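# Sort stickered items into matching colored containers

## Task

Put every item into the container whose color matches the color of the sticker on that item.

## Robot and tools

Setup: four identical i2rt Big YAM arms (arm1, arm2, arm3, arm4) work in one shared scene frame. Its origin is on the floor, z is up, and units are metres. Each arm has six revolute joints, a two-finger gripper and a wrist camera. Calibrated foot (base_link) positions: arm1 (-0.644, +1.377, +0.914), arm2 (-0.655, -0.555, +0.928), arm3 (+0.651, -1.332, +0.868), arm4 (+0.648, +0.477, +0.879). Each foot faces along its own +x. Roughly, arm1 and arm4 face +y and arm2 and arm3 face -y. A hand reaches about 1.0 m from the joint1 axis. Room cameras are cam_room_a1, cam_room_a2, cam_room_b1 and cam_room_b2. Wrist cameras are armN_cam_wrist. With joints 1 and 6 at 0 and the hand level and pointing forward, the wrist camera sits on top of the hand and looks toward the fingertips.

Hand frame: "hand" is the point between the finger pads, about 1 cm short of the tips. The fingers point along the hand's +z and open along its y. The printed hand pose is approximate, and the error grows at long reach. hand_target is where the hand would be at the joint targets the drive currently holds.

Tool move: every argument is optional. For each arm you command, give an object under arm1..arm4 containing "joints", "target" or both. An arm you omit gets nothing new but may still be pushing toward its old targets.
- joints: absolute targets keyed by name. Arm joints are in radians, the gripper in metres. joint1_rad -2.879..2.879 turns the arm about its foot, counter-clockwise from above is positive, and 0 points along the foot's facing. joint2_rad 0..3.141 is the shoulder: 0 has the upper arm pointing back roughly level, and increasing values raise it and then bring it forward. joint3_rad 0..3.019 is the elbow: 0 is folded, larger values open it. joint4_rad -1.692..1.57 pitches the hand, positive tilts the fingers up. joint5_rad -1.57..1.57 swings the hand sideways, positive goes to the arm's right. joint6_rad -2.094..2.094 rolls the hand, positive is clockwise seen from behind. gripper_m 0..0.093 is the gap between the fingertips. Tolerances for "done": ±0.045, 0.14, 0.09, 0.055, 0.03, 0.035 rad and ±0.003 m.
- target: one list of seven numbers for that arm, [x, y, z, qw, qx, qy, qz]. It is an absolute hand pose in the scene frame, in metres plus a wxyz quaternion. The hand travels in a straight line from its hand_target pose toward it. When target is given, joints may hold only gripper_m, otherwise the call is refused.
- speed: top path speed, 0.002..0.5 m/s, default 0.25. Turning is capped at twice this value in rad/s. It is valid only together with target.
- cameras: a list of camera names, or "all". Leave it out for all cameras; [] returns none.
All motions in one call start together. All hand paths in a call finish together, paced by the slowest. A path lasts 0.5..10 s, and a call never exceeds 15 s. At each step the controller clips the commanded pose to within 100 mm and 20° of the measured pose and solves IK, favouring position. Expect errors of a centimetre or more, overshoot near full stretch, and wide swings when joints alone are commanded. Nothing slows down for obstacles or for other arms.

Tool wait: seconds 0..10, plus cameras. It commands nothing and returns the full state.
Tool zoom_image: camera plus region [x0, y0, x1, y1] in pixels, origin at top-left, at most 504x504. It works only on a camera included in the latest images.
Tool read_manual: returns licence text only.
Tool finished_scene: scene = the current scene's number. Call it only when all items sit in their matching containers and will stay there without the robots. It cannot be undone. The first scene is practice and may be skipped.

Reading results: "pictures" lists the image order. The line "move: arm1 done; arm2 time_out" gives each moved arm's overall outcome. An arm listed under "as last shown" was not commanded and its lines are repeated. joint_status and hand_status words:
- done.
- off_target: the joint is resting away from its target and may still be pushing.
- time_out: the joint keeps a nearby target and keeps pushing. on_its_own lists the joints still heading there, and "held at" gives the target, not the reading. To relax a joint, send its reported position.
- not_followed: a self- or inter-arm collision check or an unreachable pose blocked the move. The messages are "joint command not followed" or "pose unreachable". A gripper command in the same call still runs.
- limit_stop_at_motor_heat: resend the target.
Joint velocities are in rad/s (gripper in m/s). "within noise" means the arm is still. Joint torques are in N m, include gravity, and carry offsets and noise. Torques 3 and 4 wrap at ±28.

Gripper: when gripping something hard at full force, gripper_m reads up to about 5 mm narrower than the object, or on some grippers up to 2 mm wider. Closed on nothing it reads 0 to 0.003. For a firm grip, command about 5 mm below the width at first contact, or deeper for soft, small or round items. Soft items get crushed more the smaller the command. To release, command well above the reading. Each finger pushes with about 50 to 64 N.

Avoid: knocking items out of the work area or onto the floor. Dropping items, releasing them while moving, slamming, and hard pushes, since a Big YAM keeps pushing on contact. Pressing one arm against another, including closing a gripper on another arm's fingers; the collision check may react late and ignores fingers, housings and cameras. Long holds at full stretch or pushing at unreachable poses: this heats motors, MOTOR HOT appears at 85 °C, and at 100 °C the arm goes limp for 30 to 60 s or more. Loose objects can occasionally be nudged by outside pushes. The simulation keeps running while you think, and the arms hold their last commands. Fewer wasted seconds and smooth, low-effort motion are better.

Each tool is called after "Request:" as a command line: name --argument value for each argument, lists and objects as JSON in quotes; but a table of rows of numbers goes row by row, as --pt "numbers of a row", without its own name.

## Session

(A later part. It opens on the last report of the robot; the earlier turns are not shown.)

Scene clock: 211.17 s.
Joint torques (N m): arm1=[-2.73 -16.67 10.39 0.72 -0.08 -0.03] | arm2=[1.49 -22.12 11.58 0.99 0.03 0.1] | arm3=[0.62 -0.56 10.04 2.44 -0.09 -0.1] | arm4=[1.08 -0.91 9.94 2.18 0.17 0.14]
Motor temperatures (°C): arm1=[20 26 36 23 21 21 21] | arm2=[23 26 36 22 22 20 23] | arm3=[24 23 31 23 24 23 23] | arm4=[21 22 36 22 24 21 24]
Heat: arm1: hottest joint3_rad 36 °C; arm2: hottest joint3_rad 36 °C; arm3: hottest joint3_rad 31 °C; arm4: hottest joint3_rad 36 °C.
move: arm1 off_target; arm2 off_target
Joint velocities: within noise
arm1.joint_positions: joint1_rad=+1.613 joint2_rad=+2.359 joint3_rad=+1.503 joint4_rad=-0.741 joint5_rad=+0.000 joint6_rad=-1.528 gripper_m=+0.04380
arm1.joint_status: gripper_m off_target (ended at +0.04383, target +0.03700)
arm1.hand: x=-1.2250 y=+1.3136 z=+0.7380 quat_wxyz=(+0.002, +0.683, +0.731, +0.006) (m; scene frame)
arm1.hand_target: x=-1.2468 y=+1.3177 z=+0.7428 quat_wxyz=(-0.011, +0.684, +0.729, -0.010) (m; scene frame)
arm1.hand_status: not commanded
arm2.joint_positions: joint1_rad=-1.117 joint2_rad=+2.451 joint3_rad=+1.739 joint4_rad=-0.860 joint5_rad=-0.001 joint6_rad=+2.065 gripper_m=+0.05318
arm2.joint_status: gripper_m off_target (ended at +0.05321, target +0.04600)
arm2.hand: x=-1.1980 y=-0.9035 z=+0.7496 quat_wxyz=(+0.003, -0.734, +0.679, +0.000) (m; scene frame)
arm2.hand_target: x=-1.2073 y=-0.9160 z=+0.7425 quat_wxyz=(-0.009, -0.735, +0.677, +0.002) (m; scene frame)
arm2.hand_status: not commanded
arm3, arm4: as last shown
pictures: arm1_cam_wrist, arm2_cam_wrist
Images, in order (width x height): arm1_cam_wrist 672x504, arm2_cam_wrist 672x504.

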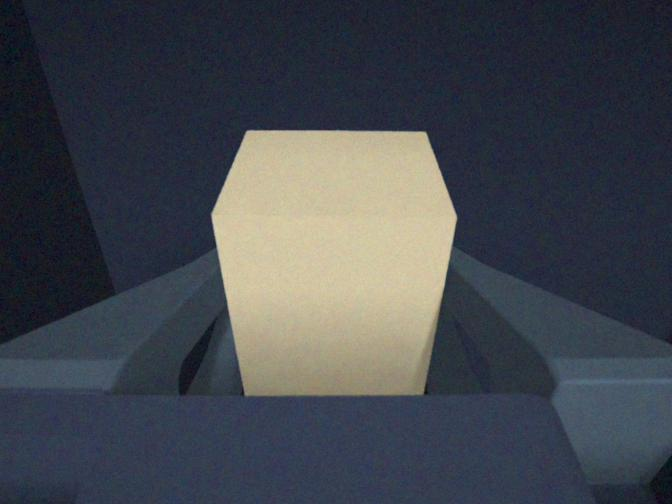

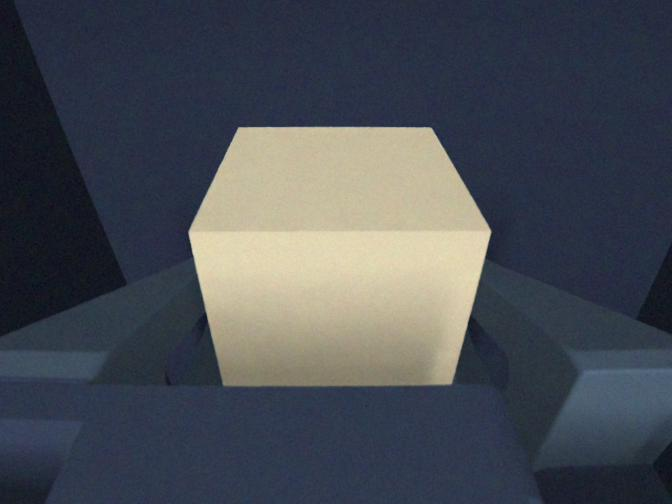

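Request:
move --arm1 '{"target":[-1.225,1.317,0.98,-0.0109,0.6839,0.7295,-0.0103],"speed":0.25}' --arm2 '{"target":[-1.19,-0.91,0.98,0.0088,0.7355,-0.6775,-0.0021],"speed":0.25}' --cameras '[]'

Request:
move --arm1 '{"joints":{"joint2_rad":0.486,"joint3_rad":0.582,"joint4_rad":-0.445,"joint5_rad":0,"joint6_rad":0}}' --arm2 '{"joints":{"joint2_rad":0.486,"joint3_rad":0.582,"joint4_rad":-0.445,"joint5_rad":0,"joint6_rad":0}}' --cameras '["cam_room_b1","cam_room_b2","arm2_cam_wrist"]'

Request:
zoom_image --camera "cam_room_b1" --region '[190, 170, 330, 310]'

Request:
zoom_image --camera "cam_room_b2" --region '[270, 150, 400, 280]'

Scene clock: 220.43 s.
Joint torques (N m): arm1=[-2.55 -17.44 13.76 -0.03 -0.08 -0.1] | arm2=[1.61 -23.77 13.42 -0.05 0.03 0.16] | arm3=[0.62 -0.97 10.04 2.47 -0.08 -0.11] | arm4=[0.91 -0.91 10.14 2.03 0.18 0.16]
Motor temperatures (°C): arm1=[20 27 36 23 21 21 21] | arm2=[23 27 36 22 22 20 23] | arm3=[24 23 31 23 24 23 23] | arm4=[21 22 36 22 24 21 24]
Heat: arm1: hottest joint3_rad 36 °C; arm2: hottest joint3_rad 36 °C; arm3: hottest joint3_rad 31 °C; arm4: hottest joint3_rad 36 °C.
move: arm1 off_target; arm2 off_target
Joint velocities: within noise
arm1.joint_positions: joint1_rad=+1.613 joint2_rad=+1.979 joint3_rad=+1.506 joint4_rad=-1.139 joint5_rad=+0.000 joint6_rad=-1.528 gripper_m=+0.04380
arm1.joint_status: not commanded
arm1.hand: x=-1.2041 y=+1.3150 z=+0.9542 quat_wxyz=(+0.007, +0.683, +0.731, +0.011) (m; scene frame)
arm1.hand_target: x=-1.2237 y=+1.3171 z=+0.9803 quat_wxyz=(-0.011, +0.684, +0.730, -0.010) (m; scene frame)
arm1.hand_status: off_target (0.033 m and 3.2 deg from the pose sent, 0.242 m and 2.4 deg at the start)
arm2.joint_positions: joint1_rad=-1.112 joint2_rad=+2.114 joint3_rad=+1.737 joint4_rad=-1.213 joint5_rad=-0.001 joint6_rad=+2.065 gripper_m=+0.05318
arm2.joint_status: not commanded
arm2.hand: x=-1.1804 y=-0.8960 z=+0.9590 quat_wxyz=(+0.011, -0.735, +0.678, -0.002) (m; scene frame)
arm2.hand_target: x=-1.1893 y=-0.9094 z=+0.9802 quat_wxyz=(-0.009, -0.736, +0.677, +0.002) (m; scene frame)
arm2.hand_status: off_target (0.027 m and 2.3 deg from the pose sent, 0.231 m and 1.4 deg at the start)
arm3, arm4: as last shown
pictures: none
No camera images: "cameras" was empty.

Scene clock: 222.27 s.
Joint torques (N m): arm1=[-2.78 1.73 12.77 2.56 -0.01 0.12] | arm2=[1.49 -1.32 12.03 3.41 0.01 -0.09] | arm3=[0.44 -0.79 10.06 2.44 -0.08 -0.11] | arm4=[0.85 -1.14 10.19 2.03 0.17 0.16]
Motor temperatures (°C): arm1=[20 27 36 23 21 21 22] | arm2=[23 27 36 22 22 20 23] | arm3=[24 23 31 23 24 23 23] | arm4=[21 22 36 22 24 21 24]
Heat: arm1: hottest joint3_rad 36 °C; arm2: hottest joint3_rad 36 °C; arm3: hottest joint3_rad 31 °C; arm4: hottest joint3_rad 36 °C.
move: arm1 done; arm2 done
Joint velocities: within noise
arm1.joint_positions: joint1_rad=+1.613 joint2_rad=+0.485 joint3_rad=+0.574 joint4_rad=-0.465 joint5_rad=+0.000 joint6_rad=-0.008 gripper_m=+0.04381
arm1.joint_status: all done
arm1.hand: x=-0.9645 y=+1.3405 z=+1.2299 quat_wxyz=(+0.028, +0.821, +0.050, -0.568) (m; scene frame)
arm1.hand_target: x=-0.9670 y=+1.3428 z=+1.2391 quat_wxyz=(+0.028, +0.813, +0.043, -0.579) (m; scene frame)
arm1.hand_status: not commanded
arm2.joint_positions: joint1_rad=-1.112 joint2_rad=+0.486 joint3_rad=+0.585 joint4_rad=-0.467 joint5_rad=-0.001 joint6_rad=+0.015 gripper_m=+0.05321
arm2.joint_status: all done
arm2.hand: x=-0.9312 y=-0.7349 z=+1.2435 quat_wxyz=(-0.164, -0.793, -0.229, +0.540) (m; scene frame)
arm2.hand_target: x=-0.9310 y=-0.7383 z=+1.2469 quat_wxyz=(-0.165, -0.785, -0.237, +0.548) (m; scene frame)
arm2.hand_status: not commanded
arm3, arm4: as last shown
pictures: arm2_cam_wrist, cam_room_b1, cam_room_b2
Images, in order (width x height): arm2_cam_wrist 672x504, cam_room_b1 672x504, cam_room_b2 672x504.

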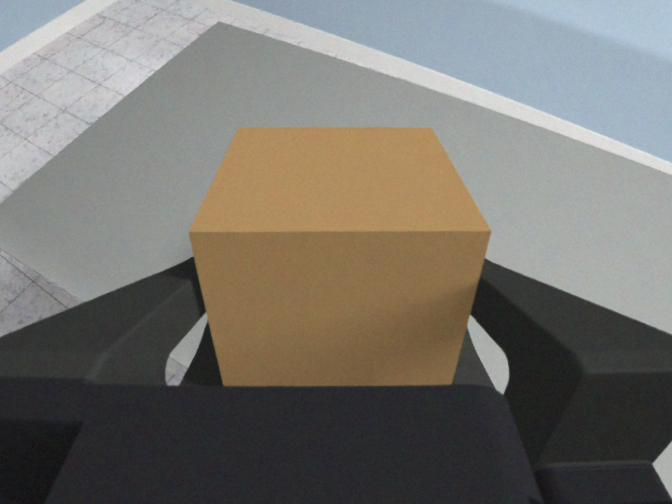

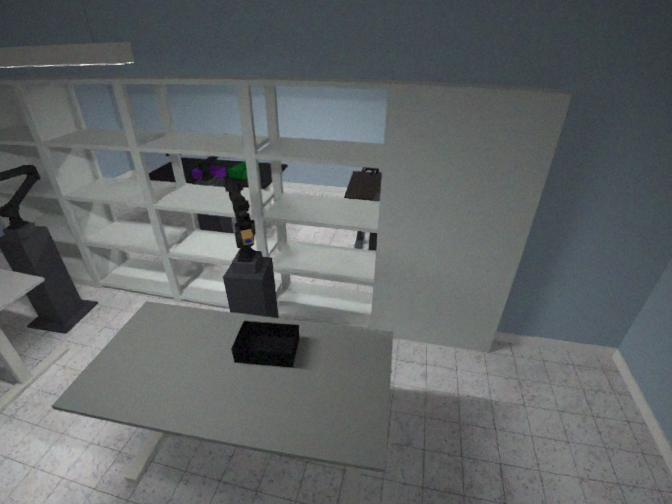

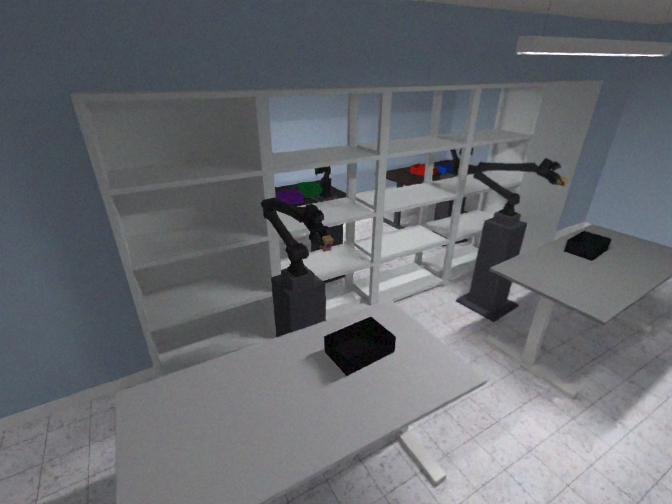

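Scaled by 3.600.

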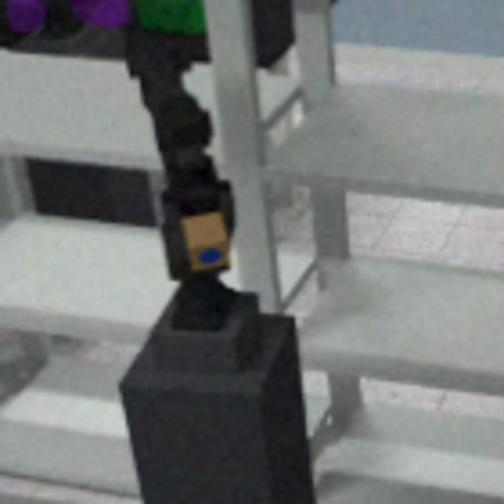

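Scaled by 3.877.

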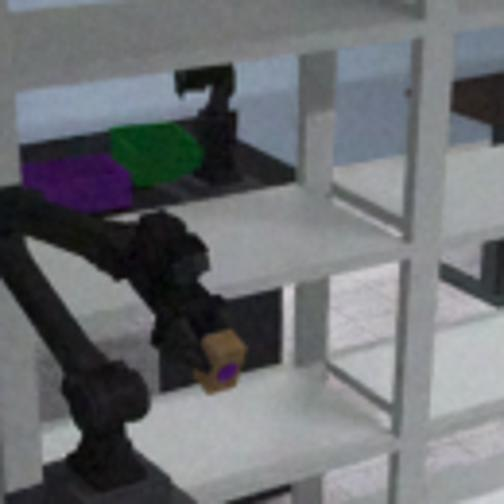

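Request:
move --arm1 '{"joints":{"joint1_rad":-2.249}}' --arm2 '{"joints":{"joint1_rad":0.918}}' --cameras '[]'

Request:
move --arm1 '{"target":[0.0179,0.9156,1.09,0.6746,0.2120,0.6746,-0.2120],"speed":0.22}' --arm2 '{"target":[0.0152,-0.9542,1.09,0.6818,0.1875,0.6818,-0.1875],"speed":0.22}' --cameras '[]'

Request:
move --arm1 '{"target":[0.0179,0.9156,1.055,0.6862,0.2083,0.6627,-0.2157],"speed":0.12}' --arm2 '{"target":[0.0152,-0.9542,1.055,0.6936,0.1842,0.6698,-0.1907],"speed":0.12}' --cameras '["arm3_cam_wrist","arm4_cam_wrist","cam_room_b1","cam_room_b2"]'

Scene clock: 236.93 s.
Joint torques (N m): arm1=[-1.73 1.79 12.86 2.3 -0.03 0.06] | arm2=[0.97 -1.26 12.01 3.48 0.12 -0.07] | arm3=[0.5 -0.62 10.04 2.5 -0.09 -0.11] | arm4=[1.32 -0.56 10.03 2.04 0.17 0.15]
Motor temperatures (°C): arm1=[20 26 36 23 21 21 22] | arm2=[23 27 37 22 22 20 24] | arm3=[24 23 31 23 24 23 23] | arm4=[21 22 36 22 24 21 24]
Heat: arm1: hottest joint3_rad 36 °C; arm2: hottest joint3_rad 37 °C; arm3: hottest joint3_rad 31 °C; arm4: hottest joint3_rad 36 °C.
move: arm1 done; arm2 done
Joint velocities: within noise
arm1.joint_positions: joint1_rad=-2.244 joint2_rad=+0.485 joint3_rad=+0.574 joint4_rad=-0.465 joint5_rad=+0.002 joint6_rad=-0.006 gripper_m=+0.04376
arm1.joint_status: all done
arm1.hand: x=-0.3696 y=+1.1897 z=+1.2201 quat_wxyz=(-0.530, -0.244, -0.794, +0.170) (m; scene frame)
arm1.hand_target: x=-0.3684 y=+1.1872 z=+1.2293 quat_wxyz=(-0.541, -0.245, -0.786, +0.173) (m; scene frame)
arm1.hand_status: not commanded
arm2.joint_positions: joint1_rad=+0.915 joint2_rad=+0.486 joint3_rad=+0.585 joint4_rad=-0.467 joint5_rad=-0.003 joint6_rad=+0.013 gripper_m=+0.05318
arm2.joint_status: all done
arm2.hand: x=-0.3738 y=-0.7247 z=+1.2446 quat_wxyz=(-0.547, -0.225, -0.793, +0.144) (m; scene frame)
arm2.hand_target: x=-0.3721 y=-0.7251 z=+1.2480 quat_wxyz=(-0.554, -0.218, -0.790, +0.150) (m; scene frame)
arm2.hand_status: not commanded
arm3, arm4: as last shown
pictures: none
No camera images: "cameras" was empty.

Scene clock: 239.87 s.
Joint torques (N m): arm1=[-2.08 -17.96 14.45 2.51 -0.03 0.12] | arm2=[1.14 -19.9 13.6 3.55 0.15 -0.08] | arm3=[0.62 -0.62 10.04 2.48 -0.07 -0.1] | arm4=[1.03 -0.67 10.06 2.17 0.19 0.16]
Motor temperatures (°C): arm1=[20 26 37 23 21 21 22] | arm2=[23 27 37 22 22 20 24] | arm3=[24 23 31 23 24 23 23] | arm4=[21 22 36 22 24 21 24]
Heat: arm1: hottest joint3_rad 37 °C; arm2: hottest joint3_rad 37 °C; arm3: hottest joint3_rad 31 °C; arm4: hottest joint3_rad 36 °C.
move: arm1 off_target; arm2 off_target
Joint velocities: within noise
arm1.joint_positions: joint1_rad=-2.244 joint2_rad=+2.069 joint3_rad=+1.314 joint4_rad=+0.695 joint5_rad=+0.000 joint6_rad=-0.001 gripper_m=+0.04376
arm1.joint_status: not commanded
arm1.hand: x=+0.0054 y=+0.9301 z=+1.0567 quat_wxyz=(-0.649, -0.215, -0.701, +0.205) (m; scene frame)
arm1.hand_target: x=+0.0154 y=+0.9174 z=+1.0904 quat_wxyz=(-0.675, -0.212, -0.675, +0.212) (m; scene frame)
arm1.hand_status: off_target (0.038 m and 4.3 deg from the pose sent, 0.492 m and 22.4 deg at the start)
arm2.joint_positions: joint1_rad=+0.915 joint2_rad=+2.046 joint3_rad=+1.227 joint4_rad=+0.759 joint5_rad=-0.001 joint6_rad=+0.011 gripper_m=+0.05318
arm2.joint_status: not commanded
arm2.hand: x=-0.0013 y=-0.9468 z=+1.0705 quat_wxyz=(-0.663, -0.198, -0.700, +0.177) (m; scene frame)
arm2.hand_target: x=+0.0135 y=-0.9529 z=+1.0902 quat_wxyz=(-0.682, -0.188, -0.682, +0.187) (m; scene frame)
arm2.hand_status: off_target (0.027 m and 3.5 deg from the pose sent, 0.477 m and 21.1 deg at the start)
arm3, arm4: as last shown
pictures: none
No camera images: "cameras" was empty.

Scene clock: 240.97 s.
Joint torques (N m): arm1=[-2.73 -16.85 13.53 2.56 -0.04 0.11] | arm2=[1.14 -20.37 12.7 3.69 0.11 -0.08] | arm3=[0.56 -0.56 10.07 2.51 -0.08 -0.1] | arm4=[1.03 -0.85 10.1 2.19 0.14 0.17]
Motor temperatures (°C): arm1=[20 26 37 23 21 21 22] | arm2=[23 27 37 22 22 20 24] | arm3=[24 23 31 23 24 23 23] | arm4=[21 22 36 22 24 21 24]
Heat: arm1: hottest joint3_rad 37 °C; arm2: hottest joint3_rad 37 °C; arm3: hottest joint3_rad 31 °C; arm4: hottest joint3_rad 36 °C.
move: arm1 off_target; arm2 off_target
Joint velocities: within noise
arm1.joint_positions: joint1_rad=-2.244 joint2_rad=+2.141 joint3_rad=+1.314 joint4_rad=+0.813 joint5_rad=+0.000 joint6_rad=+0.001 gripper_m=+0.04376
arm1.joint_status: not commanded
arm1.hand: x=+0.0067 y=+0.9290 z=+1.0307 quat_wxyz=(-0.665, -0.211, -0.685, +0.209) (m; scene frame)
arm1.hand_target: x=+0.0161 y=+0.9169 z=+1.0554 quat_wxyz=(-0.686, -0.208, -0.663, +0.216) (m; scene frame)
arm1.hand_status: off_target (0.030 m and 3.6 deg from the pose sent, 0.019 m and 6.3 deg at the start)
arm2.joint_positions: joint1_rad=+0.915 joint2_rad=+2.132 joint3_rad=+1.228 joint4_rad=+0.877 joint5_rad=-0.001 joint6_rad=+0.011 gripper_m=+0.05318
arm2.joint_status: not commanded
arm2.hand: x=-0.0003 y=-0.9473 z=+1.0365 quat_wxyz=(-0.674, -0.195, -0.689, +0.180) (m; scene frame)
arm2.hand_target: x=+0.0136 y=-0.9531 z=+1.0553 quat_wxyz=(-0.693, -0.184, -0.670, +0.191) (m; scene frame)
arm2.hand_status: off_target (0.025 m and 3.6 deg from the pose sent, 0.024 m and 5.5 deg at the start)
arm3, arm4: as last shown
pictures: arm3_cam_wrist, arm4_cam_wrist, cam_room_b1, cam_room_b2
Images, in order (width x height): arm3_cam_wrist 672x504, arm4_cam_wrist 672x504, cam_room_b1 672x504, cam_room_b2 672x504.

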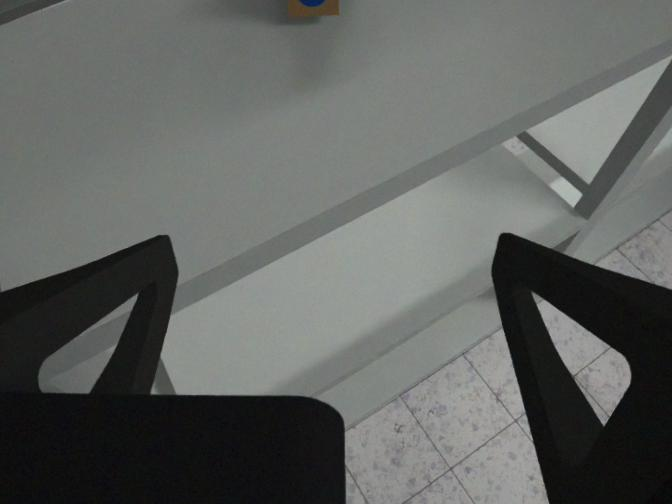

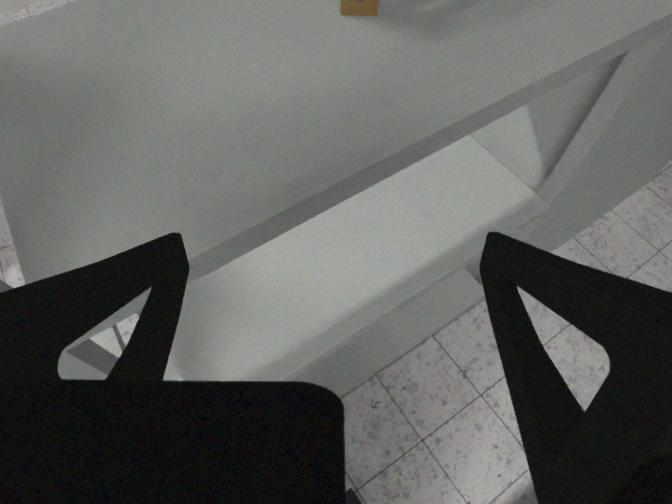

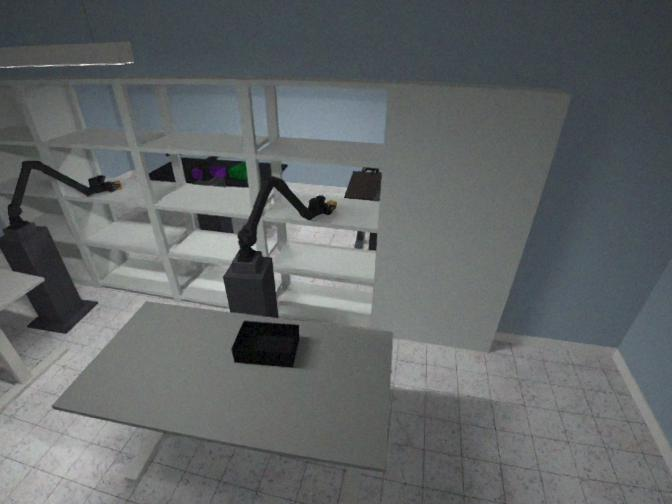

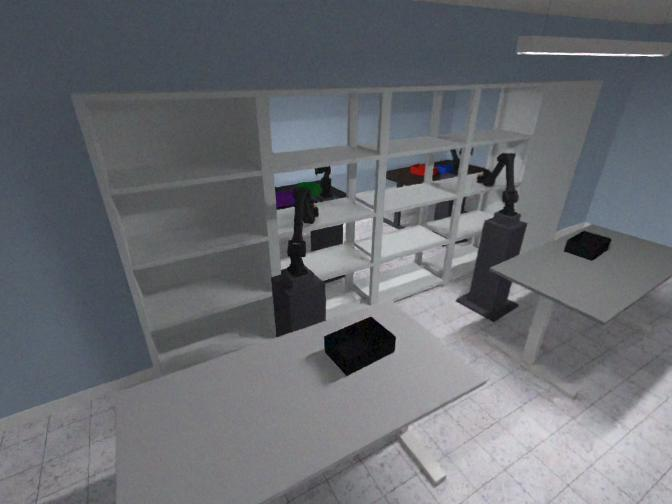

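Request:
move --arm1 '{"target":[0.0179,0.9156,1.035,0.6862,0.2083,0.6627,-0.2157],"speed":0.08}' --arm2 '{"target":[0.0152,-0.9542,1.030,0.6936,0.1842,0.6698,-0.1907],"speed":0.08}' --cameras '[]'

Request:
move --arm1 '{"target":[0.0179,0.9156,1.020,0.6862,0.2083,0.6627,-0.2157],"speed":0.06}' --arm2 '{"target":[0.0152,-0.9542,1.015,0.6936,0.1842,0.6698,-0.1907],"speed":0.06}' --cameras '[]'

Request:
move --arm1 '{"target":[0.0179,0.9156,1.007,0.6862,0.2083,0.6627,-0.2157],"speed":0.06}' --arm2 '{"target":[0.0152,-0.9542,1.002,0.6936,0.1842,0.6698,-0.1907],"speed":0.06}' --cameras '["arm3_cam_wrist","arm4_cam_wrist","arm1_cam_wrist","arm2_cam_wrist"]'

Scene clock: 249.27 s.
Joint torques (N m): arm1=[-2.43 -16.21 12.78 2.28 0.02 0.06] | arm2=[1.03 -18.49 12.21 3.36 0.09 -0.05] | arm3=[0.5 -0.67 10.04 2.47 -0.08 -0.11] | arm4=[0.79 -0.79 10.17 2.02 0.14 0.13]
Motor temperatures (°C): arm1=[20 26 37 23 21 21 22] | arm2=[23 27 37 23 22 20 24] | arm3=[24 23 31 23 24 23 23] | arm4=[21 22 36 22 24 21 24]
Heat: arm1: hottest joint3_rad 37 °C; arm2: hottest joint3_rad 37 °C; arm3: hottest joint3_rad 31 °C; arm4: hottest joint3_rad 36 °C.
move: arm1 off_target; arm2 off_target
Joint velocities: within noise
arm1.joint_positions: joint1_rad=-2.244 joint2_rad=+2.163 joint3_rad=+1.326 joint4_rad=+0.852 joint5_rad=+0.000 joint6_rad=+0.002 gripper_m=+0.04376
arm1.joint_status: not commanded
arm1.hand: x=+0.0092 y=+0.9273 z=+1.0295 quat_wxyz=(-0.675, -0.209, -0.675, +0.212) (m; scene frame)
arm1.hand_target: x=+0.0170 y=+0.9163 z=+1.0351 quat_wxyz=(-0.686, -0.208, -0.663, +0.216) (m; scene frame)
arm1.hand_status: off_target (0.016 m and 2.0 deg from the pose sent, 0.018 m and 3.7 deg at the start)
arm2.joint_positions: joint1_rad=+0.915 joint2_rad=+2.160 joint3_rad=+1.239 joint4_rad=+0.930 joint5_rad=-0.001 joint6_rad=+0.008 gripper_m=+0.05318
arm2.joint_status: not commanded
arm2.hand: x=+0.0021 y=-0.9488 z=+1.0335 quat_wxyz=(-0.686, -0.191, -0.678, +0.184) (m; scene frame)
arm2.hand_target: x=+0.0143 y=-0.9535 z=+1.0301 quat_wxyz=(-0.693, -0.184, -0.670, +0.191) (m; scene frame)
arm2.hand_status: off_target (0.015 m and 1.6 deg from the pose sent, 0.018 m and 3.6 deg at the start)
arm3.joint_positions: joint1_rad=-1.977 joint2_rad=+0.490 joint3_rad=+0.585 joint4_rad=-0.460 joint5_rad=+0.002 joint6_rad=+0.005 gripper_m=+0.09402
arm3.joint_status: not commanded
arm3.hand: x=+0.3662 y=-1.1607 z=+1.1818 quat_wxyz=(+0.142, -0.796, +0.221, +0.545) (m; scene frame)
arm3.hand_target: x=+0.3672 y=-1.1579 z=+1.1849 quat_wxyz=(+0.147, -0.791, +0.221, +0.551) (m; scene frame)
arm3.hand_status: not commanded
arm4.joint_positions: joint1_rad=+0.903 joint2_rad=+0.492 joint3_rad=+0.577 joint4_rad=-0.466 joint5_rad=-0.002 joint6_rad=-0.011 gripper_m=+0.09402
arm4.joint_status: not commanded
arm4.hand: x=+0.3798 y=+0.6673 z=+1.1898 quat_wxyz=(-0.169, +0.790, -0.245, -0.535) (m; scene frame)
arm4.hand_target: x=+0.3790 y=+0.6677 z=+1.1997 quat_wxyz=(-0.170, +0.780, -0.247, -0.549) (m; scene frame)
arm4.hand_status: not commanded
pictures: none
No camera images: "cameras" was empty.

Scene clock: 250.23 s.
Joint torques (N m): arm1=[-2.78 -14.97 12.1 2.04 0.01 0.07] | arm2=[0.97 -17.44 11.55 2.99 0.08 -0.04] | arm3=[0.62 -0.73 10.04 2.48 -0.09 -0.11] | arm4=[1.2 -0.5 9.98 2.07 0.14 0.11]
Motor temperatures (°C): arm1=[20 26 37 23 21 21 22] | arm2=[23 27 37 23 22 20 24] | arm3=[24 23 31 23 24 23 23] | arm4=[21 22 36 22 24 21 24]
Heat: arm1: hottest joint3_rad 37 °C; arm2: hottest joint3_rad 37 °C; arm3: hottest joint3_rad 31 °C; arm4: hottest joint3_rad 36 °C.
move: arm1 off_target; arm2 off_target
Joint velocities: within noise
arm1.joint_positions: joint1_rad=-2.244 joint2_rad=+2.181 joint3_rad=+1.337 joint4_rad=+0.887 joint5_rad=+0.000 joint6_rad=+0.005 gripper_m=+0.04376
arm1.joint_status: not commanded
arm1.hand: x=+0.0116 y=+0.9256 z=+1.0295 quat_wxyz=(-0.684, -0.206, -0.666, +0.214) (m; scene frame)
arm1.hand_target: x=+0.0171 y=+0.9163 z=+1.0201 quat_wxyz=(-0.686, -0.208, -0.663, +0.216) (m; scene frame)
arm1.hand_status: off_target (0.015 m and 0.5 deg from the pose sent, 0.017 m and 2.0 deg at the start)
arm2.joint_positions: joint1_rad=+0.915 joint2_rad=+2.177 joint3_rad=+1.249 joint4_rad=+0.967 joint5_rad=-0.001 joint6_rad=+0.007 gripper_m=+0.05318
arm2.joint_status: not commanded
arm2.hand: x=+0.0040 y=-0.9499 z=+1.0349 quat_wxyz=(-0.696, -0.188, -0.667, +0.188) (m; scene frame)
arm2.hand_target: x=+0.0137 y=-0.9531 z=+1.0152 quat_wxyz=(-0.693, -0.184, -0.670, +0.191) (m; scene frame)
arm2.hand_status: off_target (0.023 m and 0.7 deg from the pose sent, 0.023 m and 1.7 deg at the start)
arm3, arm4: as last shown
pictures: none
No camera images: "cameras" was empty.

Scene clock: 251.20 s.
Joint torques (N m): arm1=[-2.2 -14.33 11.4 1.99 0.05 0.03] | arm2=[1.03 -16.09 10.86 3.1 0.07 -0.03] | arm3=[0.56 -0.67 10.07 2.48 -0.07 -0.11] | arm4=[1.03 -0.85 10.18 2.22 0.14 0.13]
Motor temperatures (°C): arm1=[20 26 37 23 21 21 22] | arm2=[23 27 37 23 22 20 24] | arm3=[24 23 31 23 24 23 23] | arm4=[21 22 36 22 24 21 24]
Heat: arm1: hottest joint3_rad 37 °C; arm2: hottest joint3_rad 37 °C; arm3: hottest joint3_rad 31 °C; arm4: hottest joint3_rad 36 °C.
move: arm1 off_target; arm2 off_target
Joint velocities: within noise
arm1.joint_positions: joint1_rad=-2.244 joint2_rad=+2.193 joint3_rad=+1.343 joint4_rad=+0.911 joint5_rad=+0.000 joint6_rad=+0.006 gripper_m=+0.04376
arm1.joint_status: not commanded
arm1.hand: x=+0.0126 y=+0.9249 z=+1.0292 quat_wxyz=(-0.691, -0.205, -0.659, +0.215) (m; scene frame)
arm1.hand_target: x=+0.0164 y=+0.9168 z=+1.0070 quat_wxyz=(-0.686, -0.208, -0.663, +0.216) (m; scene frame)
arm1.hand_status: off_target (0.025 m and 0.8 deg from the pose sent, 0.025 m and 0.5 deg at the start)
arm2.joint_positions: joint1_rad=+0.915 joint2_rad=+2.186 joint3_rad=+1.257 joint4_rad=+0.988 joint5_rad=-0.001 joint6_rad=+0.006 gripper_m=+0.05318
arm2.joint_status: not commanded
arm2.hand: x=+0.0057 y=-0.9510 z=+1.0369 quat_wxyz=(-0.702, -0.186, -0.660, +0.190) (m; scene frame)
arm2.hand_target: x=+0.0126 y=-0.9525 z=+1.0025 quat_wxyz=(-0.693, -0.184, -0.670, +0.191) (m; scene frame)
arm2.hand_status: off_target (0.036 m and 1.5 deg from the pose sent, 0.035 m and 0.7 deg at the start)
arm3, arm4: as last shown
pictures: arm1_cam_wrist, arm2_cam_wrist, arm3_cam_wrist, arm4_cam_wrist
Images, in order (width x height): arm1_cam_wrist 672x504, arm2_cam_wrist 672x504, arm3_cam_wrist 672x504, arm4_cam_wrist 672x504.

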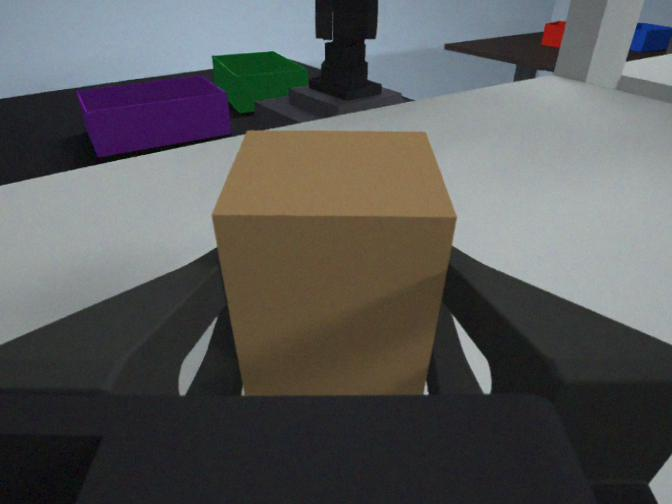

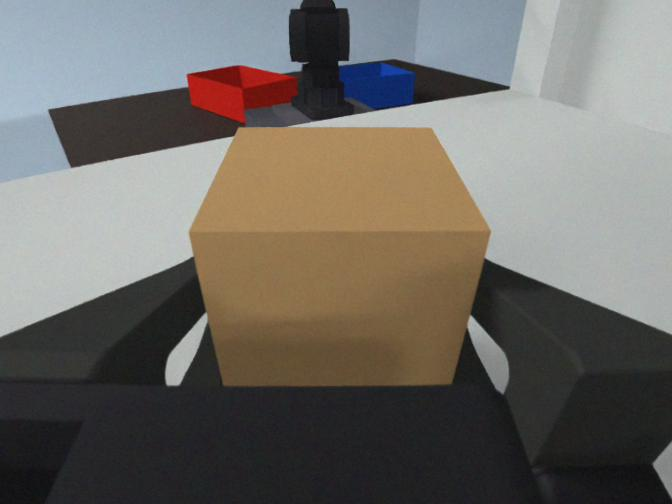

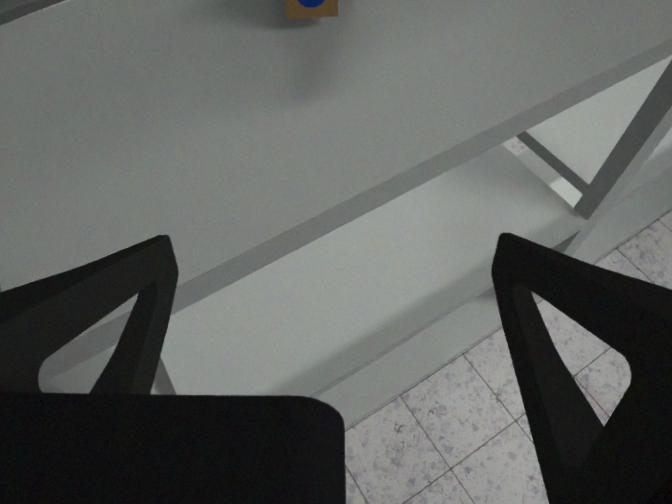

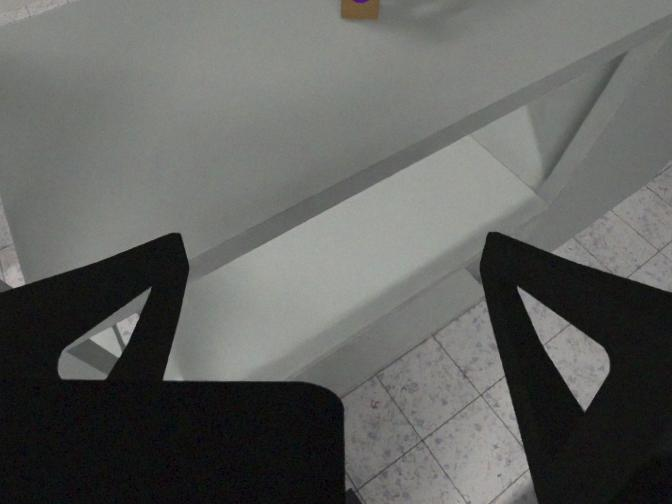

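Request:
zoom_image --camera "arm3_cam_wrist" --region '[240, 0, 400, 80]'

Request:
zoom_image --camera "arm4_cam_wrist" --region '[290, 0, 450, 80]'

Request:
zoom_image --camera "arm2_cam_wrist" --region '[150, 100, 550, 400]'

Scaled by 3.150.

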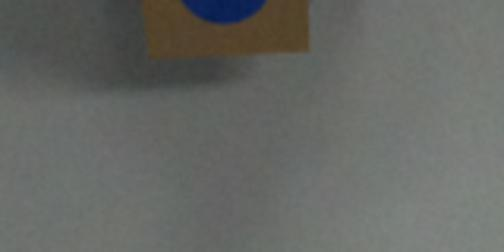

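Scaled by 3.150.

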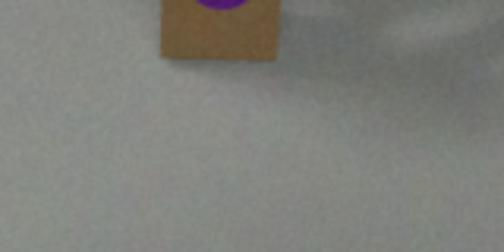

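Scaled by 1.260.

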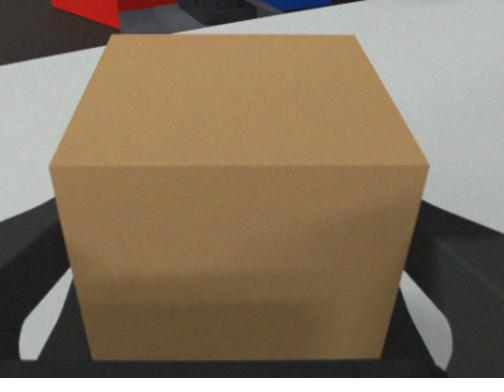

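Request:
move --arm1 '{"target":[0.019,0.9204,1.033,0.6862,0.2083,0.6627,-0.2157],"speed":0.06}' --arm2 '{"target":[0.0132,-0.9555,1.028,0.6936,0.1842,0.6698,-0.1907],"speed":0.06}' --cameras '[]'

Request:
move --arm1 '{"joints":{"gripper_m":0.053}}' --arm2 '{"joints":{"gripper_m":0.062}}' --cameras '["arm1_cam_wrist","arm2_cam_wrist"]'

Request:
move --arm1 '{"joints":{"gripper_m":0.088}}' --arm2 '{"joints":{"gripper_m":0.09}}' --cameras '["arm1_cam_wrist","arm2_cam_wrist","arm3_cam_wrist","arm4_cam_wrist"]'

Scene clock: 300.63 s.
Joint torques (N m): arm1=[-1.08 -17.55 10.97 0.77 0.22 0.02] | arm2=[0.67 -20.72 10.58 1.37 -0.08 -0.03] | arm3=[0.62 -0.67 10.02 2.45 -0.08 -0.11] | arm4=[1.14 -1.03 10.15 2.04 0.17 0.18]
Motor temperatures (°C): arm1=[20 25 36 23 21 21 22] | arm2=[23 27 36 23 22 20 25] | arm3=[24 23 32 23 24 23 23] | arm4=[21 22 36 22 24 21 24]
Heat: arm1: hottest joint3_rad 36 °C; arm2: hottest joint3_rad 36 °C; arm3: hottest joint3_rad 32 °C; arm4: hottest joint3_rad 36 °C.
move: arm1 done; arm2 off_target
Joint velocities: within noise
arm1.joint_positions: joint1_rad=-2.244 joint2_rad=+2.189 joint3_rad=+1.343 joint4_rad=+0.898 joint5_rad=+0.002 joint6_rad=+0.008 gripper_m=+0.04376
arm1.joint_status: not commanded
arm1.hand: x=+0.0126 y=+0.9244 z=+1.0288 quat_wxyz=(-0.688, -0.207, -0.662, +0.214) (m; scene frame)
arm1.hand_target: x=+0.0188 y=+0.9207 z=+1.0331 quat_wxyz=(-0.686, -0.208, -0.663, +0.216) (m; scene frame)
arm1.hand_status: done (0.009 m and 0.3 deg from the pose sent, 0.009 m and 0.8 deg at the start)
arm2.joint_positions: joint1_rad=+0.915 joint2_rad=+2.186 joint3_rad=+1.257 joint4_rad=+0.982 joint5_rad=-0.001 joint6_rad=+0.006 gripper_m=+0.05318
arm2.joint_status: not commanded
arm2.hand: x=+0.0058 y=-0.9510 z=+1.0355 quat_wxyz=(-0.701, -0.186, -0.662, +0.189) (m; scene frame)
arm2.hand_target: x=+0.0128 y=-0.9551 z=+1.0282 quat_wxyz=(-0.694, -0.184, -0.670, +0.191) (m; scene frame)
arm2.hand_status: off_target (0.011 m and 1.2 deg from the pose sent, 0.012 m and 1.5 deg at the start)
arm3, arm4: as last shown
pictures: none
No camera images: "cameras" was empty.

Scene clock: 301.10 s.
Joint torques (N m): arm1=[-1.26 -17.38 10.89 1.17 0.09 -0.03] | arm2=[0.67 -20.66 10.5 1.43 0.02 -0.03] | arm3=[0.56 -0.67 10.06 2.47 -0.08 -0.1] | arm4=[1.26 -0.79 10.19 2.17 0.14 0.14]
Motor temperatures (°C): arm1=[20 25 36 23 21 21 22] | arm2=[23 28 36 23 22 20 25] | arm3=[24 23 32 23 24 23 23] | arm4=[21 22 36 22 24 21 24]
Heat: arm1: hottest joint3_rad 36 °C; arm2: hottest joint3_rad 36 °C; arm3: hottest joint3_rad 32 °C; arm4: hottest joint3_rad 36 °C.
move: arm1 done; arm2 done
Joint velocities: within noise
arm1.joint_positions: joint1_rad=-2.243 joint2_rad=+2.189 joint3_rad=+1.343 joint4_rad=+0.888 joint5_rad=+0.004 joint6_rad=+0.012 gripper_m=+0.05296
arm1.joint_status: all done
arm1.hand: x=+0.0127 y=+0.9246 z=+1.0265 quat_wxyz=(-0.685, -0.210, -0.665, +0.213) (m; scene frame)
arm1.hand_target: x=+0.0188 y=+0.9207 z=+1.0331 quat_wxyz=(-0.686, -0.208, -0.663, +0.216) (m; scene frame)
arm1.hand_status: not commanded
arm2.joint_positions: joint1_rad=+0.917 joint2_rad=+2.186 joint3_rad=+1.258 joint4_rad=+0.982 joint5_rad=-0.003 joint6_rad=+0.006 gripper_m=+0.06191
arm2.joint_status: all done
arm2.hand: x=+0.0071 y=-0.9493 z=+1.0358 quat_wxyz=(-0.701, -0.185, -0.663, +0.188) (m; scene frame)
arm2.hand_target: x=+0.0128 y=-0.9551 z=+1.0281 quat_wxyz=(-0.694, -0.184, -0.670, +0.191) (m; scene frame)
arm2.hand_status: not commanded
arm3, arm4: as last shown
pictures: arm1_cam_wrist, arm2_cam_wrist
Images, in order (width x height): arm1_cam_wrist 672x504, arm2_cam_wrist 672x504.

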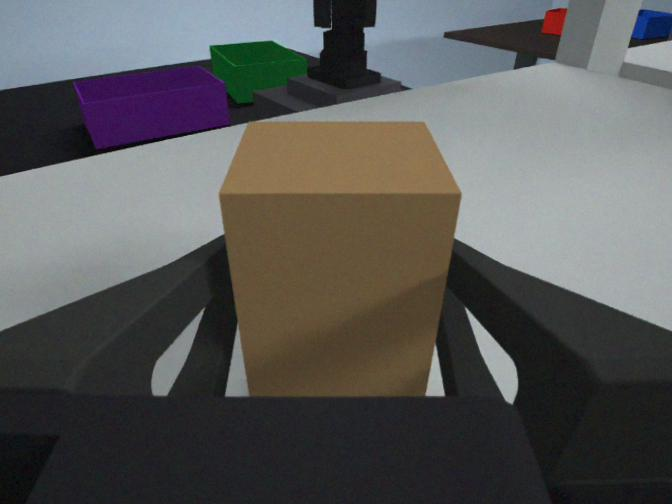

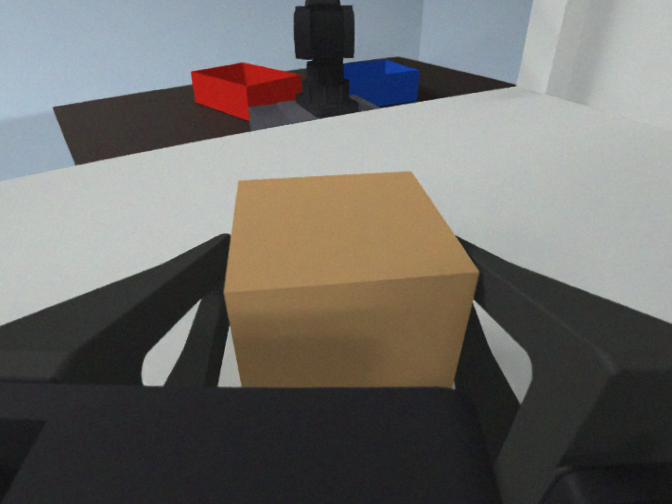

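Scene clock: 301.67 s.
Joint torques (N m): arm1=[-1.85 -17.49 10.82 1.26 -0.03 0.03] | arm2=[0.09 -20.72 10.5 1.43 0.04 -0.04] | arm3=[0.67 -0.67 10.03 2.44 -0.09 -0.1] | arm4=[0.79 -0.73 10.13 2.3 0.16 0.16]
Motor temperatures (°C): arm1=[20 25 36 23 21 21 22] | arm2=[23 28 36 23 22 20 24] | arm3=[24 23 32 23 24 23 23] | arm4=[21 22 36 22 24 21 24]
Heat: arm1: hottest joint3_rad 36 °C; arm2: hottest joint3_rad 36 °C; arm3: hottest joint3_rad 32 °C; arm4: hottest joint3_rad 36 °C.
move: arm1 done; arm2 done
Joint velocities: within noise
arm1.joint_positions: joint1_rad=-2.245 joint2_rad=+2.189 joint3_rad=+1.343 joint4_rad=+0.888 joint5_rad=+0.008 joint6_rad=+0.012 gripper_m=+0.08792
arm1.joint_status: all done
arm1.hand: x=+0.0114 y=+0.9226 z=+1.0265 quat_wxyz=(-0.684, -0.212, -0.664, +0.214) (m; scene frame)
arm1.hand_target: x=+0.0187 y=+0.9206 z=+1.0331 quat_wxyz=(-0.686, -0.208, -0.663, +0.216) (m; scene frame)
arm1.hand_status: not commanded
arm2.joint_positions: joint1_rad=+0.922 joint2_rad=+2.186 joint3_rad=+1.258 joint4_rad=+0.982 joint5_rad=-0.004 joint6_rad=+0.006 gripper_m=+0.08989
arm2.joint_status: all done
arm2.hand: x=+0.0088 y=-0.9464 z=+1.0358 quat_wxyz=(-0.702, -0.183, -0.663, +0.186) (m; scene frame)
arm2.hand_target: x=+0.0127 y=-0.9553 z=+1.0281 quat_wxyz=(-0.694, -0.184, -0.670, +0.191) (m; scene frame)
arm2.hand_status: not commanded
arm3, arm4: as last shown
pictures: arm1_cam_wrist, arm2_cam_wrist, arm3_cam_wrist, arm4_cam_wrist
Images, in order (width x height): arm1_cam_wrist 672x504, arm2_cam_wrist 672x504, arm3_cam_wrist 672x504, arm4_cam_wrist 672x504.

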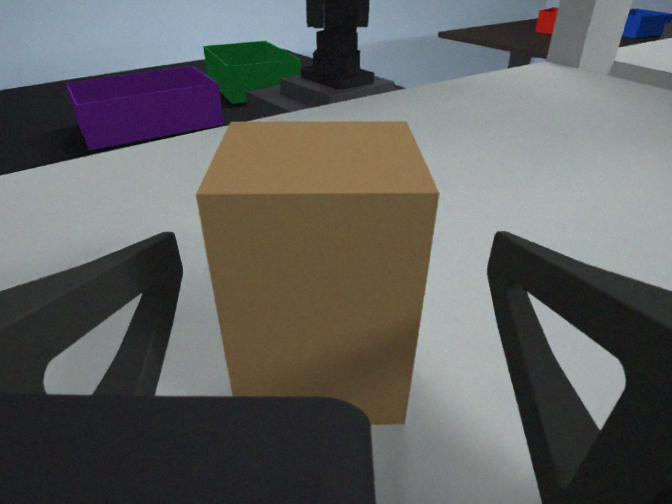

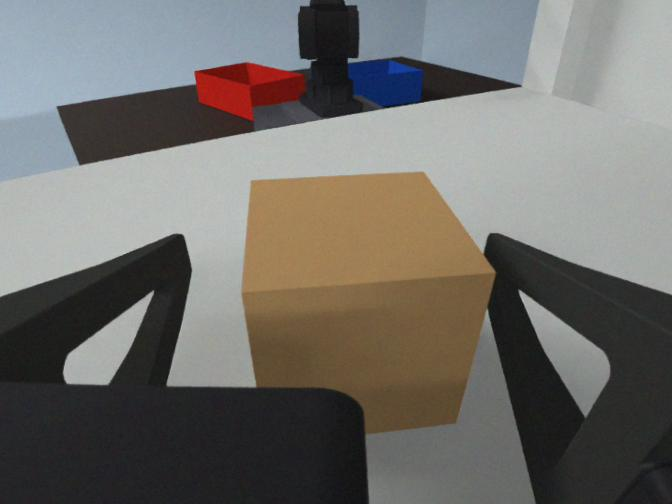

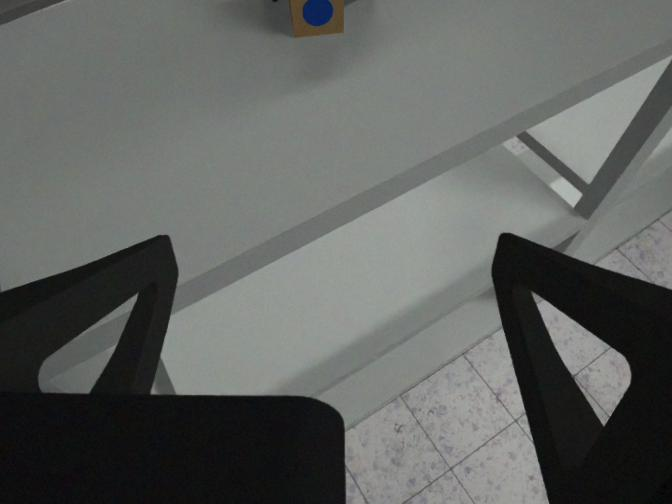

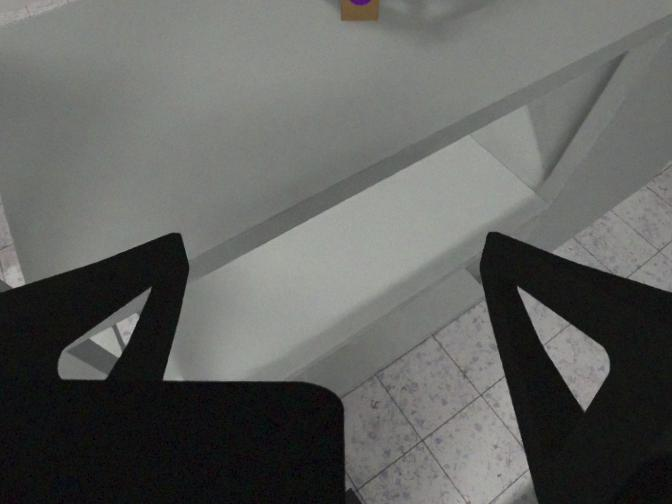

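Request:
move --arm1 '{"target":[-0.1375,1.0282,1.048,0.6862,0.2083,0.6627,-0.2157],"speed":0.14}' --arm2 '{"target":[-0.1498,-0.8578,1.052,0.6936,0.1842,0.6698,-0.1907],"speed":0.14}' --cameras '["arm1_cam_wrist","arm2_cam_wrist"]'

Request:
move --arm1 '{"target":[-0.3475,1.1728,1.20,0.5477,0.2436,0.7822,-0.1706],"speed":0.25}' --arm2 '{"target":[-0.3451,-0.7383,1.20,0.5533,0.2162,0.7902,-0.1514],"speed":0.25}' --arm3 '{"target":[0.1293,-1.0357,1.06,0.1709,-0.7184,0.1898,0.6469],"speed":0.25}' --arm4 '{"target":[0.1522,0.8493,1.06,0.2118,-0.7049,0.2352,0.6347],"speed":0.25}' --cameras '["arm3_cam_wrist","arm4_cam_wrist"]'

Scene clock: 351.13 s.
Joint torques (N m): arm1=[-1.67 -12.81 6.16 2.54 -0.03 -0.07] | arm2=[0.32 -16.73 5.29 3.41 0.1 -0.04] | arm3=[0.67 -0.62 10.03 2.5 -0.09 -0.11] | arm4=[1.44 -0.67 10.15 2.24 0.16 0.13]
Motor temperatures (°C): arm1=[20 27 36 23 21 21 22] | arm2=[23 29 36 22 22 20 23] | arm3=[24 23 32 23 24 23 23] | arm4=[21 22 37 22 24 21 24]
Heat: arm1: hottest joint3_rad 36 °C; arm2: hottest joint3_rad 36 °C; arm3: hottest joint3_rad 32 °C; arm4: hottest joint3_rad 37 °C.
move: arm1 off_target; arm2 done
Joint velocities: within noise
arm1.joint_positions: joint1_rad=-2.245 joint2_rad=+1.887 joint3_rad=+0.756 joint4_rad=+1.140 joint5_rad=+0.008 joint6_rad=+0.012 gripper_m=+0.08794
arm1.joint_status: not commanded
arm1.hand: x=-0.1391 y=+1.0268 z=+1.0307 quat_wxyz=(-0.673, -0.216, -0.676, +0.211) (m; scene frame)
arm1.hand_target: x=-0.1376 y=+1.0282 z=+1.0479 quat_wxyz=(-0.686, -0.208, -0.663, +0.216) (m; scene frame)
arm1.hand_status: off_target (0.017 m and 2.4 deg from the pose sent, 0.184 m and 0.5 deg at the start)
arm2.joint_positions: joint1_rad=+0.922 joint2_rad=+1.893 joint3_rad=+0.695 joint4_rad=+1.207 joint5_rad=-0.004 joint6_rad=+0.006 gripper_m=+0.08991
arm2.joint_status: not commanded
arm2.hand: x=-0.1455 y=-0.8556 z=+1.0430 quat_wxyz=(-0.687, -0.187, -0.678, +0.182) (m; scene frame)
arm2.hand_target: x=-0.1498 y=-0.8579 z=+1.0518 quat_wxyz=(-0.693, -0.184, -0.670, +0.191) (m; scene frame)
arm2.hand_status: done (0.010 m and 1.6 deg from the pose sent, 0.182 m and 1.3 deg at the start)
arm3, arm4: as last shown
pictures: arm1_cam_wrist, arm2_cam_wrist
Images, in order (width x height): arm1_cam_wrist 672x504, arm2_cam_wrist 672x504.

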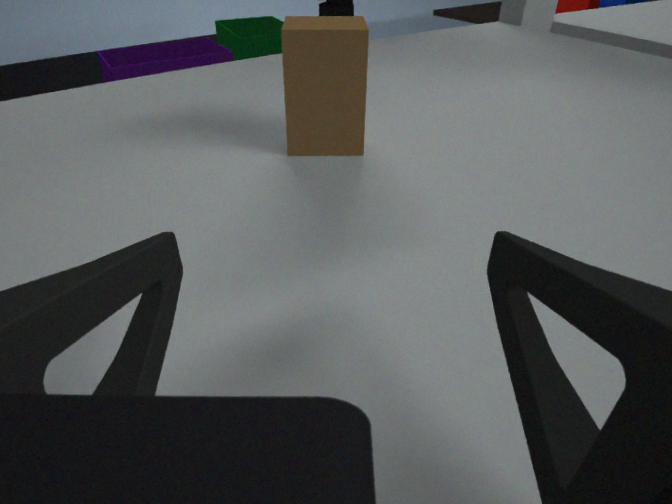

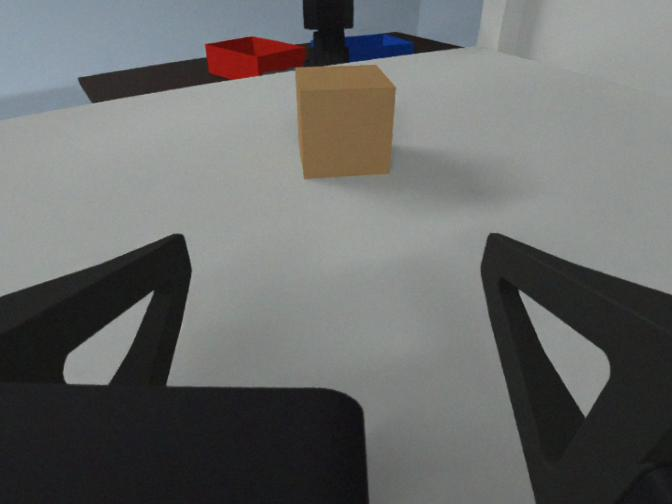

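Scene clock: 353.17 s.
Joint torques (N m): arm1=[-2.02 1.49 17.91 1.59 -0.02 -0.09] | arm2=[1.32 -2.08 16.61 1.96 0.15 0] | arm3=[2.43 -13.63 10.1 2.69 0.01 -0.13] | arm4=[0.15 -14.56 9.06 2.28 0.23 0.11]
Motor temperatures (°C): arm1=[20 27 37 23 21 21 22] | arm2=[23 29 36 22 22 20 23] | arm3=[24 23 32 23 24 23 23] | arm4=[21 22 37 22 24 21 24]
Heat: arm1: hottest joint3_rad 37 °C; arm2: hottest joint3_rad 36 °C; arm3: hottest joint3_rad 32 °C; arm4: hottest joint3_rad 37 °C.
move: arm1 off_target; arm2 off_target; arm3 off_target; arm4 off_target
Joint velocities: arm1=[-0.015 -0.015 0.002 -0.046 -0.007 -0.037 -0.001] | arm2=[within noise] | arm3=[within noise] | arm4=[within noise]
arm1.joint_positions: joint1_rad=-2.245 joint2_rad=+0.569 joint3_rad=+0.454 joint4_rad=-0.270 joint5_rad=-0.009 joint6_rad=+0.011 gripper_m=+0.08794
arm1.joint_status: not commanded
arm1.hand: x=-0.3541 y=+1.1801 z=+1.1647 quat_wxyz=(-0.529, -0.249, -0.795, +0.161) (m; scene frame)
arm1.hand_target: x=-0.3491 y=+1.1740 z=+1.1997 quat_wxyz=(-0.548, -0.244, -0.782, +0.171) (m; scene frame)
arm1.hand_status: off_target (0.037 m and 2.9 deg from the pose sent, 0.306 m and 19.7 deg at the start)
arm2.joint_positions: joint1_rad=+0.922 joint2_rad=+0.599 joint3_rad=+0.430 joint4_rad=-0.215 joint5_rad=+0.007 joint6_rad=+0.006 gripper_m=+0.08991
arm2.joint_status: not commanded
arm2.hand: x=-0.3530 y=-0.7360 z=+1.1720 quat_wxyz=(-0.540, -0.223, -0.798, +0.146) (m; scene frame)
arm2.hand_target: x=-0.3463 y=-0.7377 z=+1.1998 quat_wxyz=(-0.554, -0.216, -0.790, +0.151) (m; scene frame)
arm2.hand_status: off_target (0.029 m and 2.1 deg from the pose sent, 0.280 m and 20.6 deg at the start)
arm3.joint_positions: joint1_rad=-1.974 joint2_rad=+1.596 joint3_rad=+0.710 joint4_rad=+0.732 joint5_rad=+0.009 joint6_rad=-0.003 gripper_m=+0.09402
arm3.joint_status: not commanded
arm3.hand: x=+0.1460 y=-1.0356 z=+1.0363 quat_wxyz=(+0.167, -0.735, +0.203, +0.625) (m; scene frame)
arm3.hand_target: x=+0.1305 y=-1.0364 z=+1.0602 quat_wxyz=(+0.171, -0.718, +0.190, +0.647) (m; scene frame)
arm3.hand_status: off_target (0.029 m and 3.5 deg from the pose sent, 0.294 m and 15.4 deg at the start)
arm4.joint_positions: joint1_rad=+0.882 joint2_rad=+1.674 joint3_rad=+0.764 joint4_rad=+0.749 joint5_rad=+0.001 joint6_rad=-0.011 gripper_m=+0.09402
arm4.joint_status: not commanded
arm4.hand: x=+0.1604 y=+0.8366 z=+1.0396 quat_wxyz=(-0.204, +0.724, -0.235, -0.616) (m; scene frame)
arm4.hand_target: x=+0.1531 y=+0.8485 z=+1.0602 quat_wxyz=(-0.212, +0.705, -0.235, -0.635) (m; scene frame)
arm4.hand_status: off_target (0.025 m and 3.2 deg from the pose sent, 0.319 m and 15.9 deg at the start)
pictures: arm3_cam_wrist, arm4_cam_wrist
Images, in order (width x height): arm3_cam_wrist 672x504, arm4_cam_wrist 672x504.

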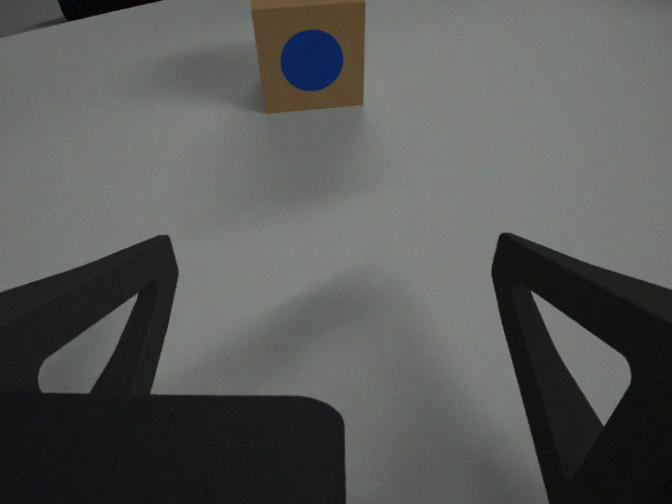

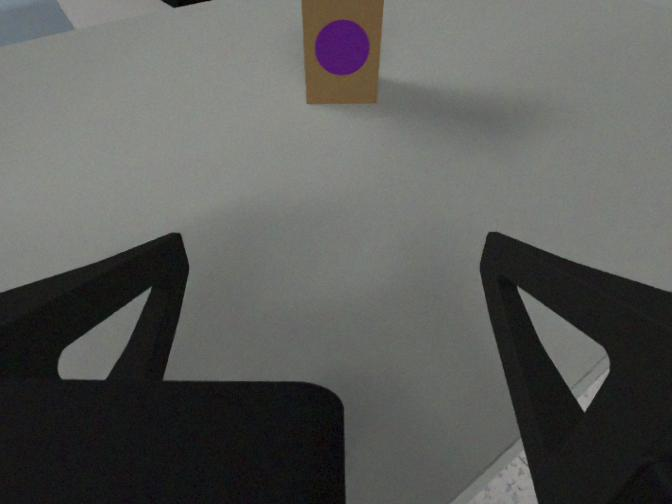

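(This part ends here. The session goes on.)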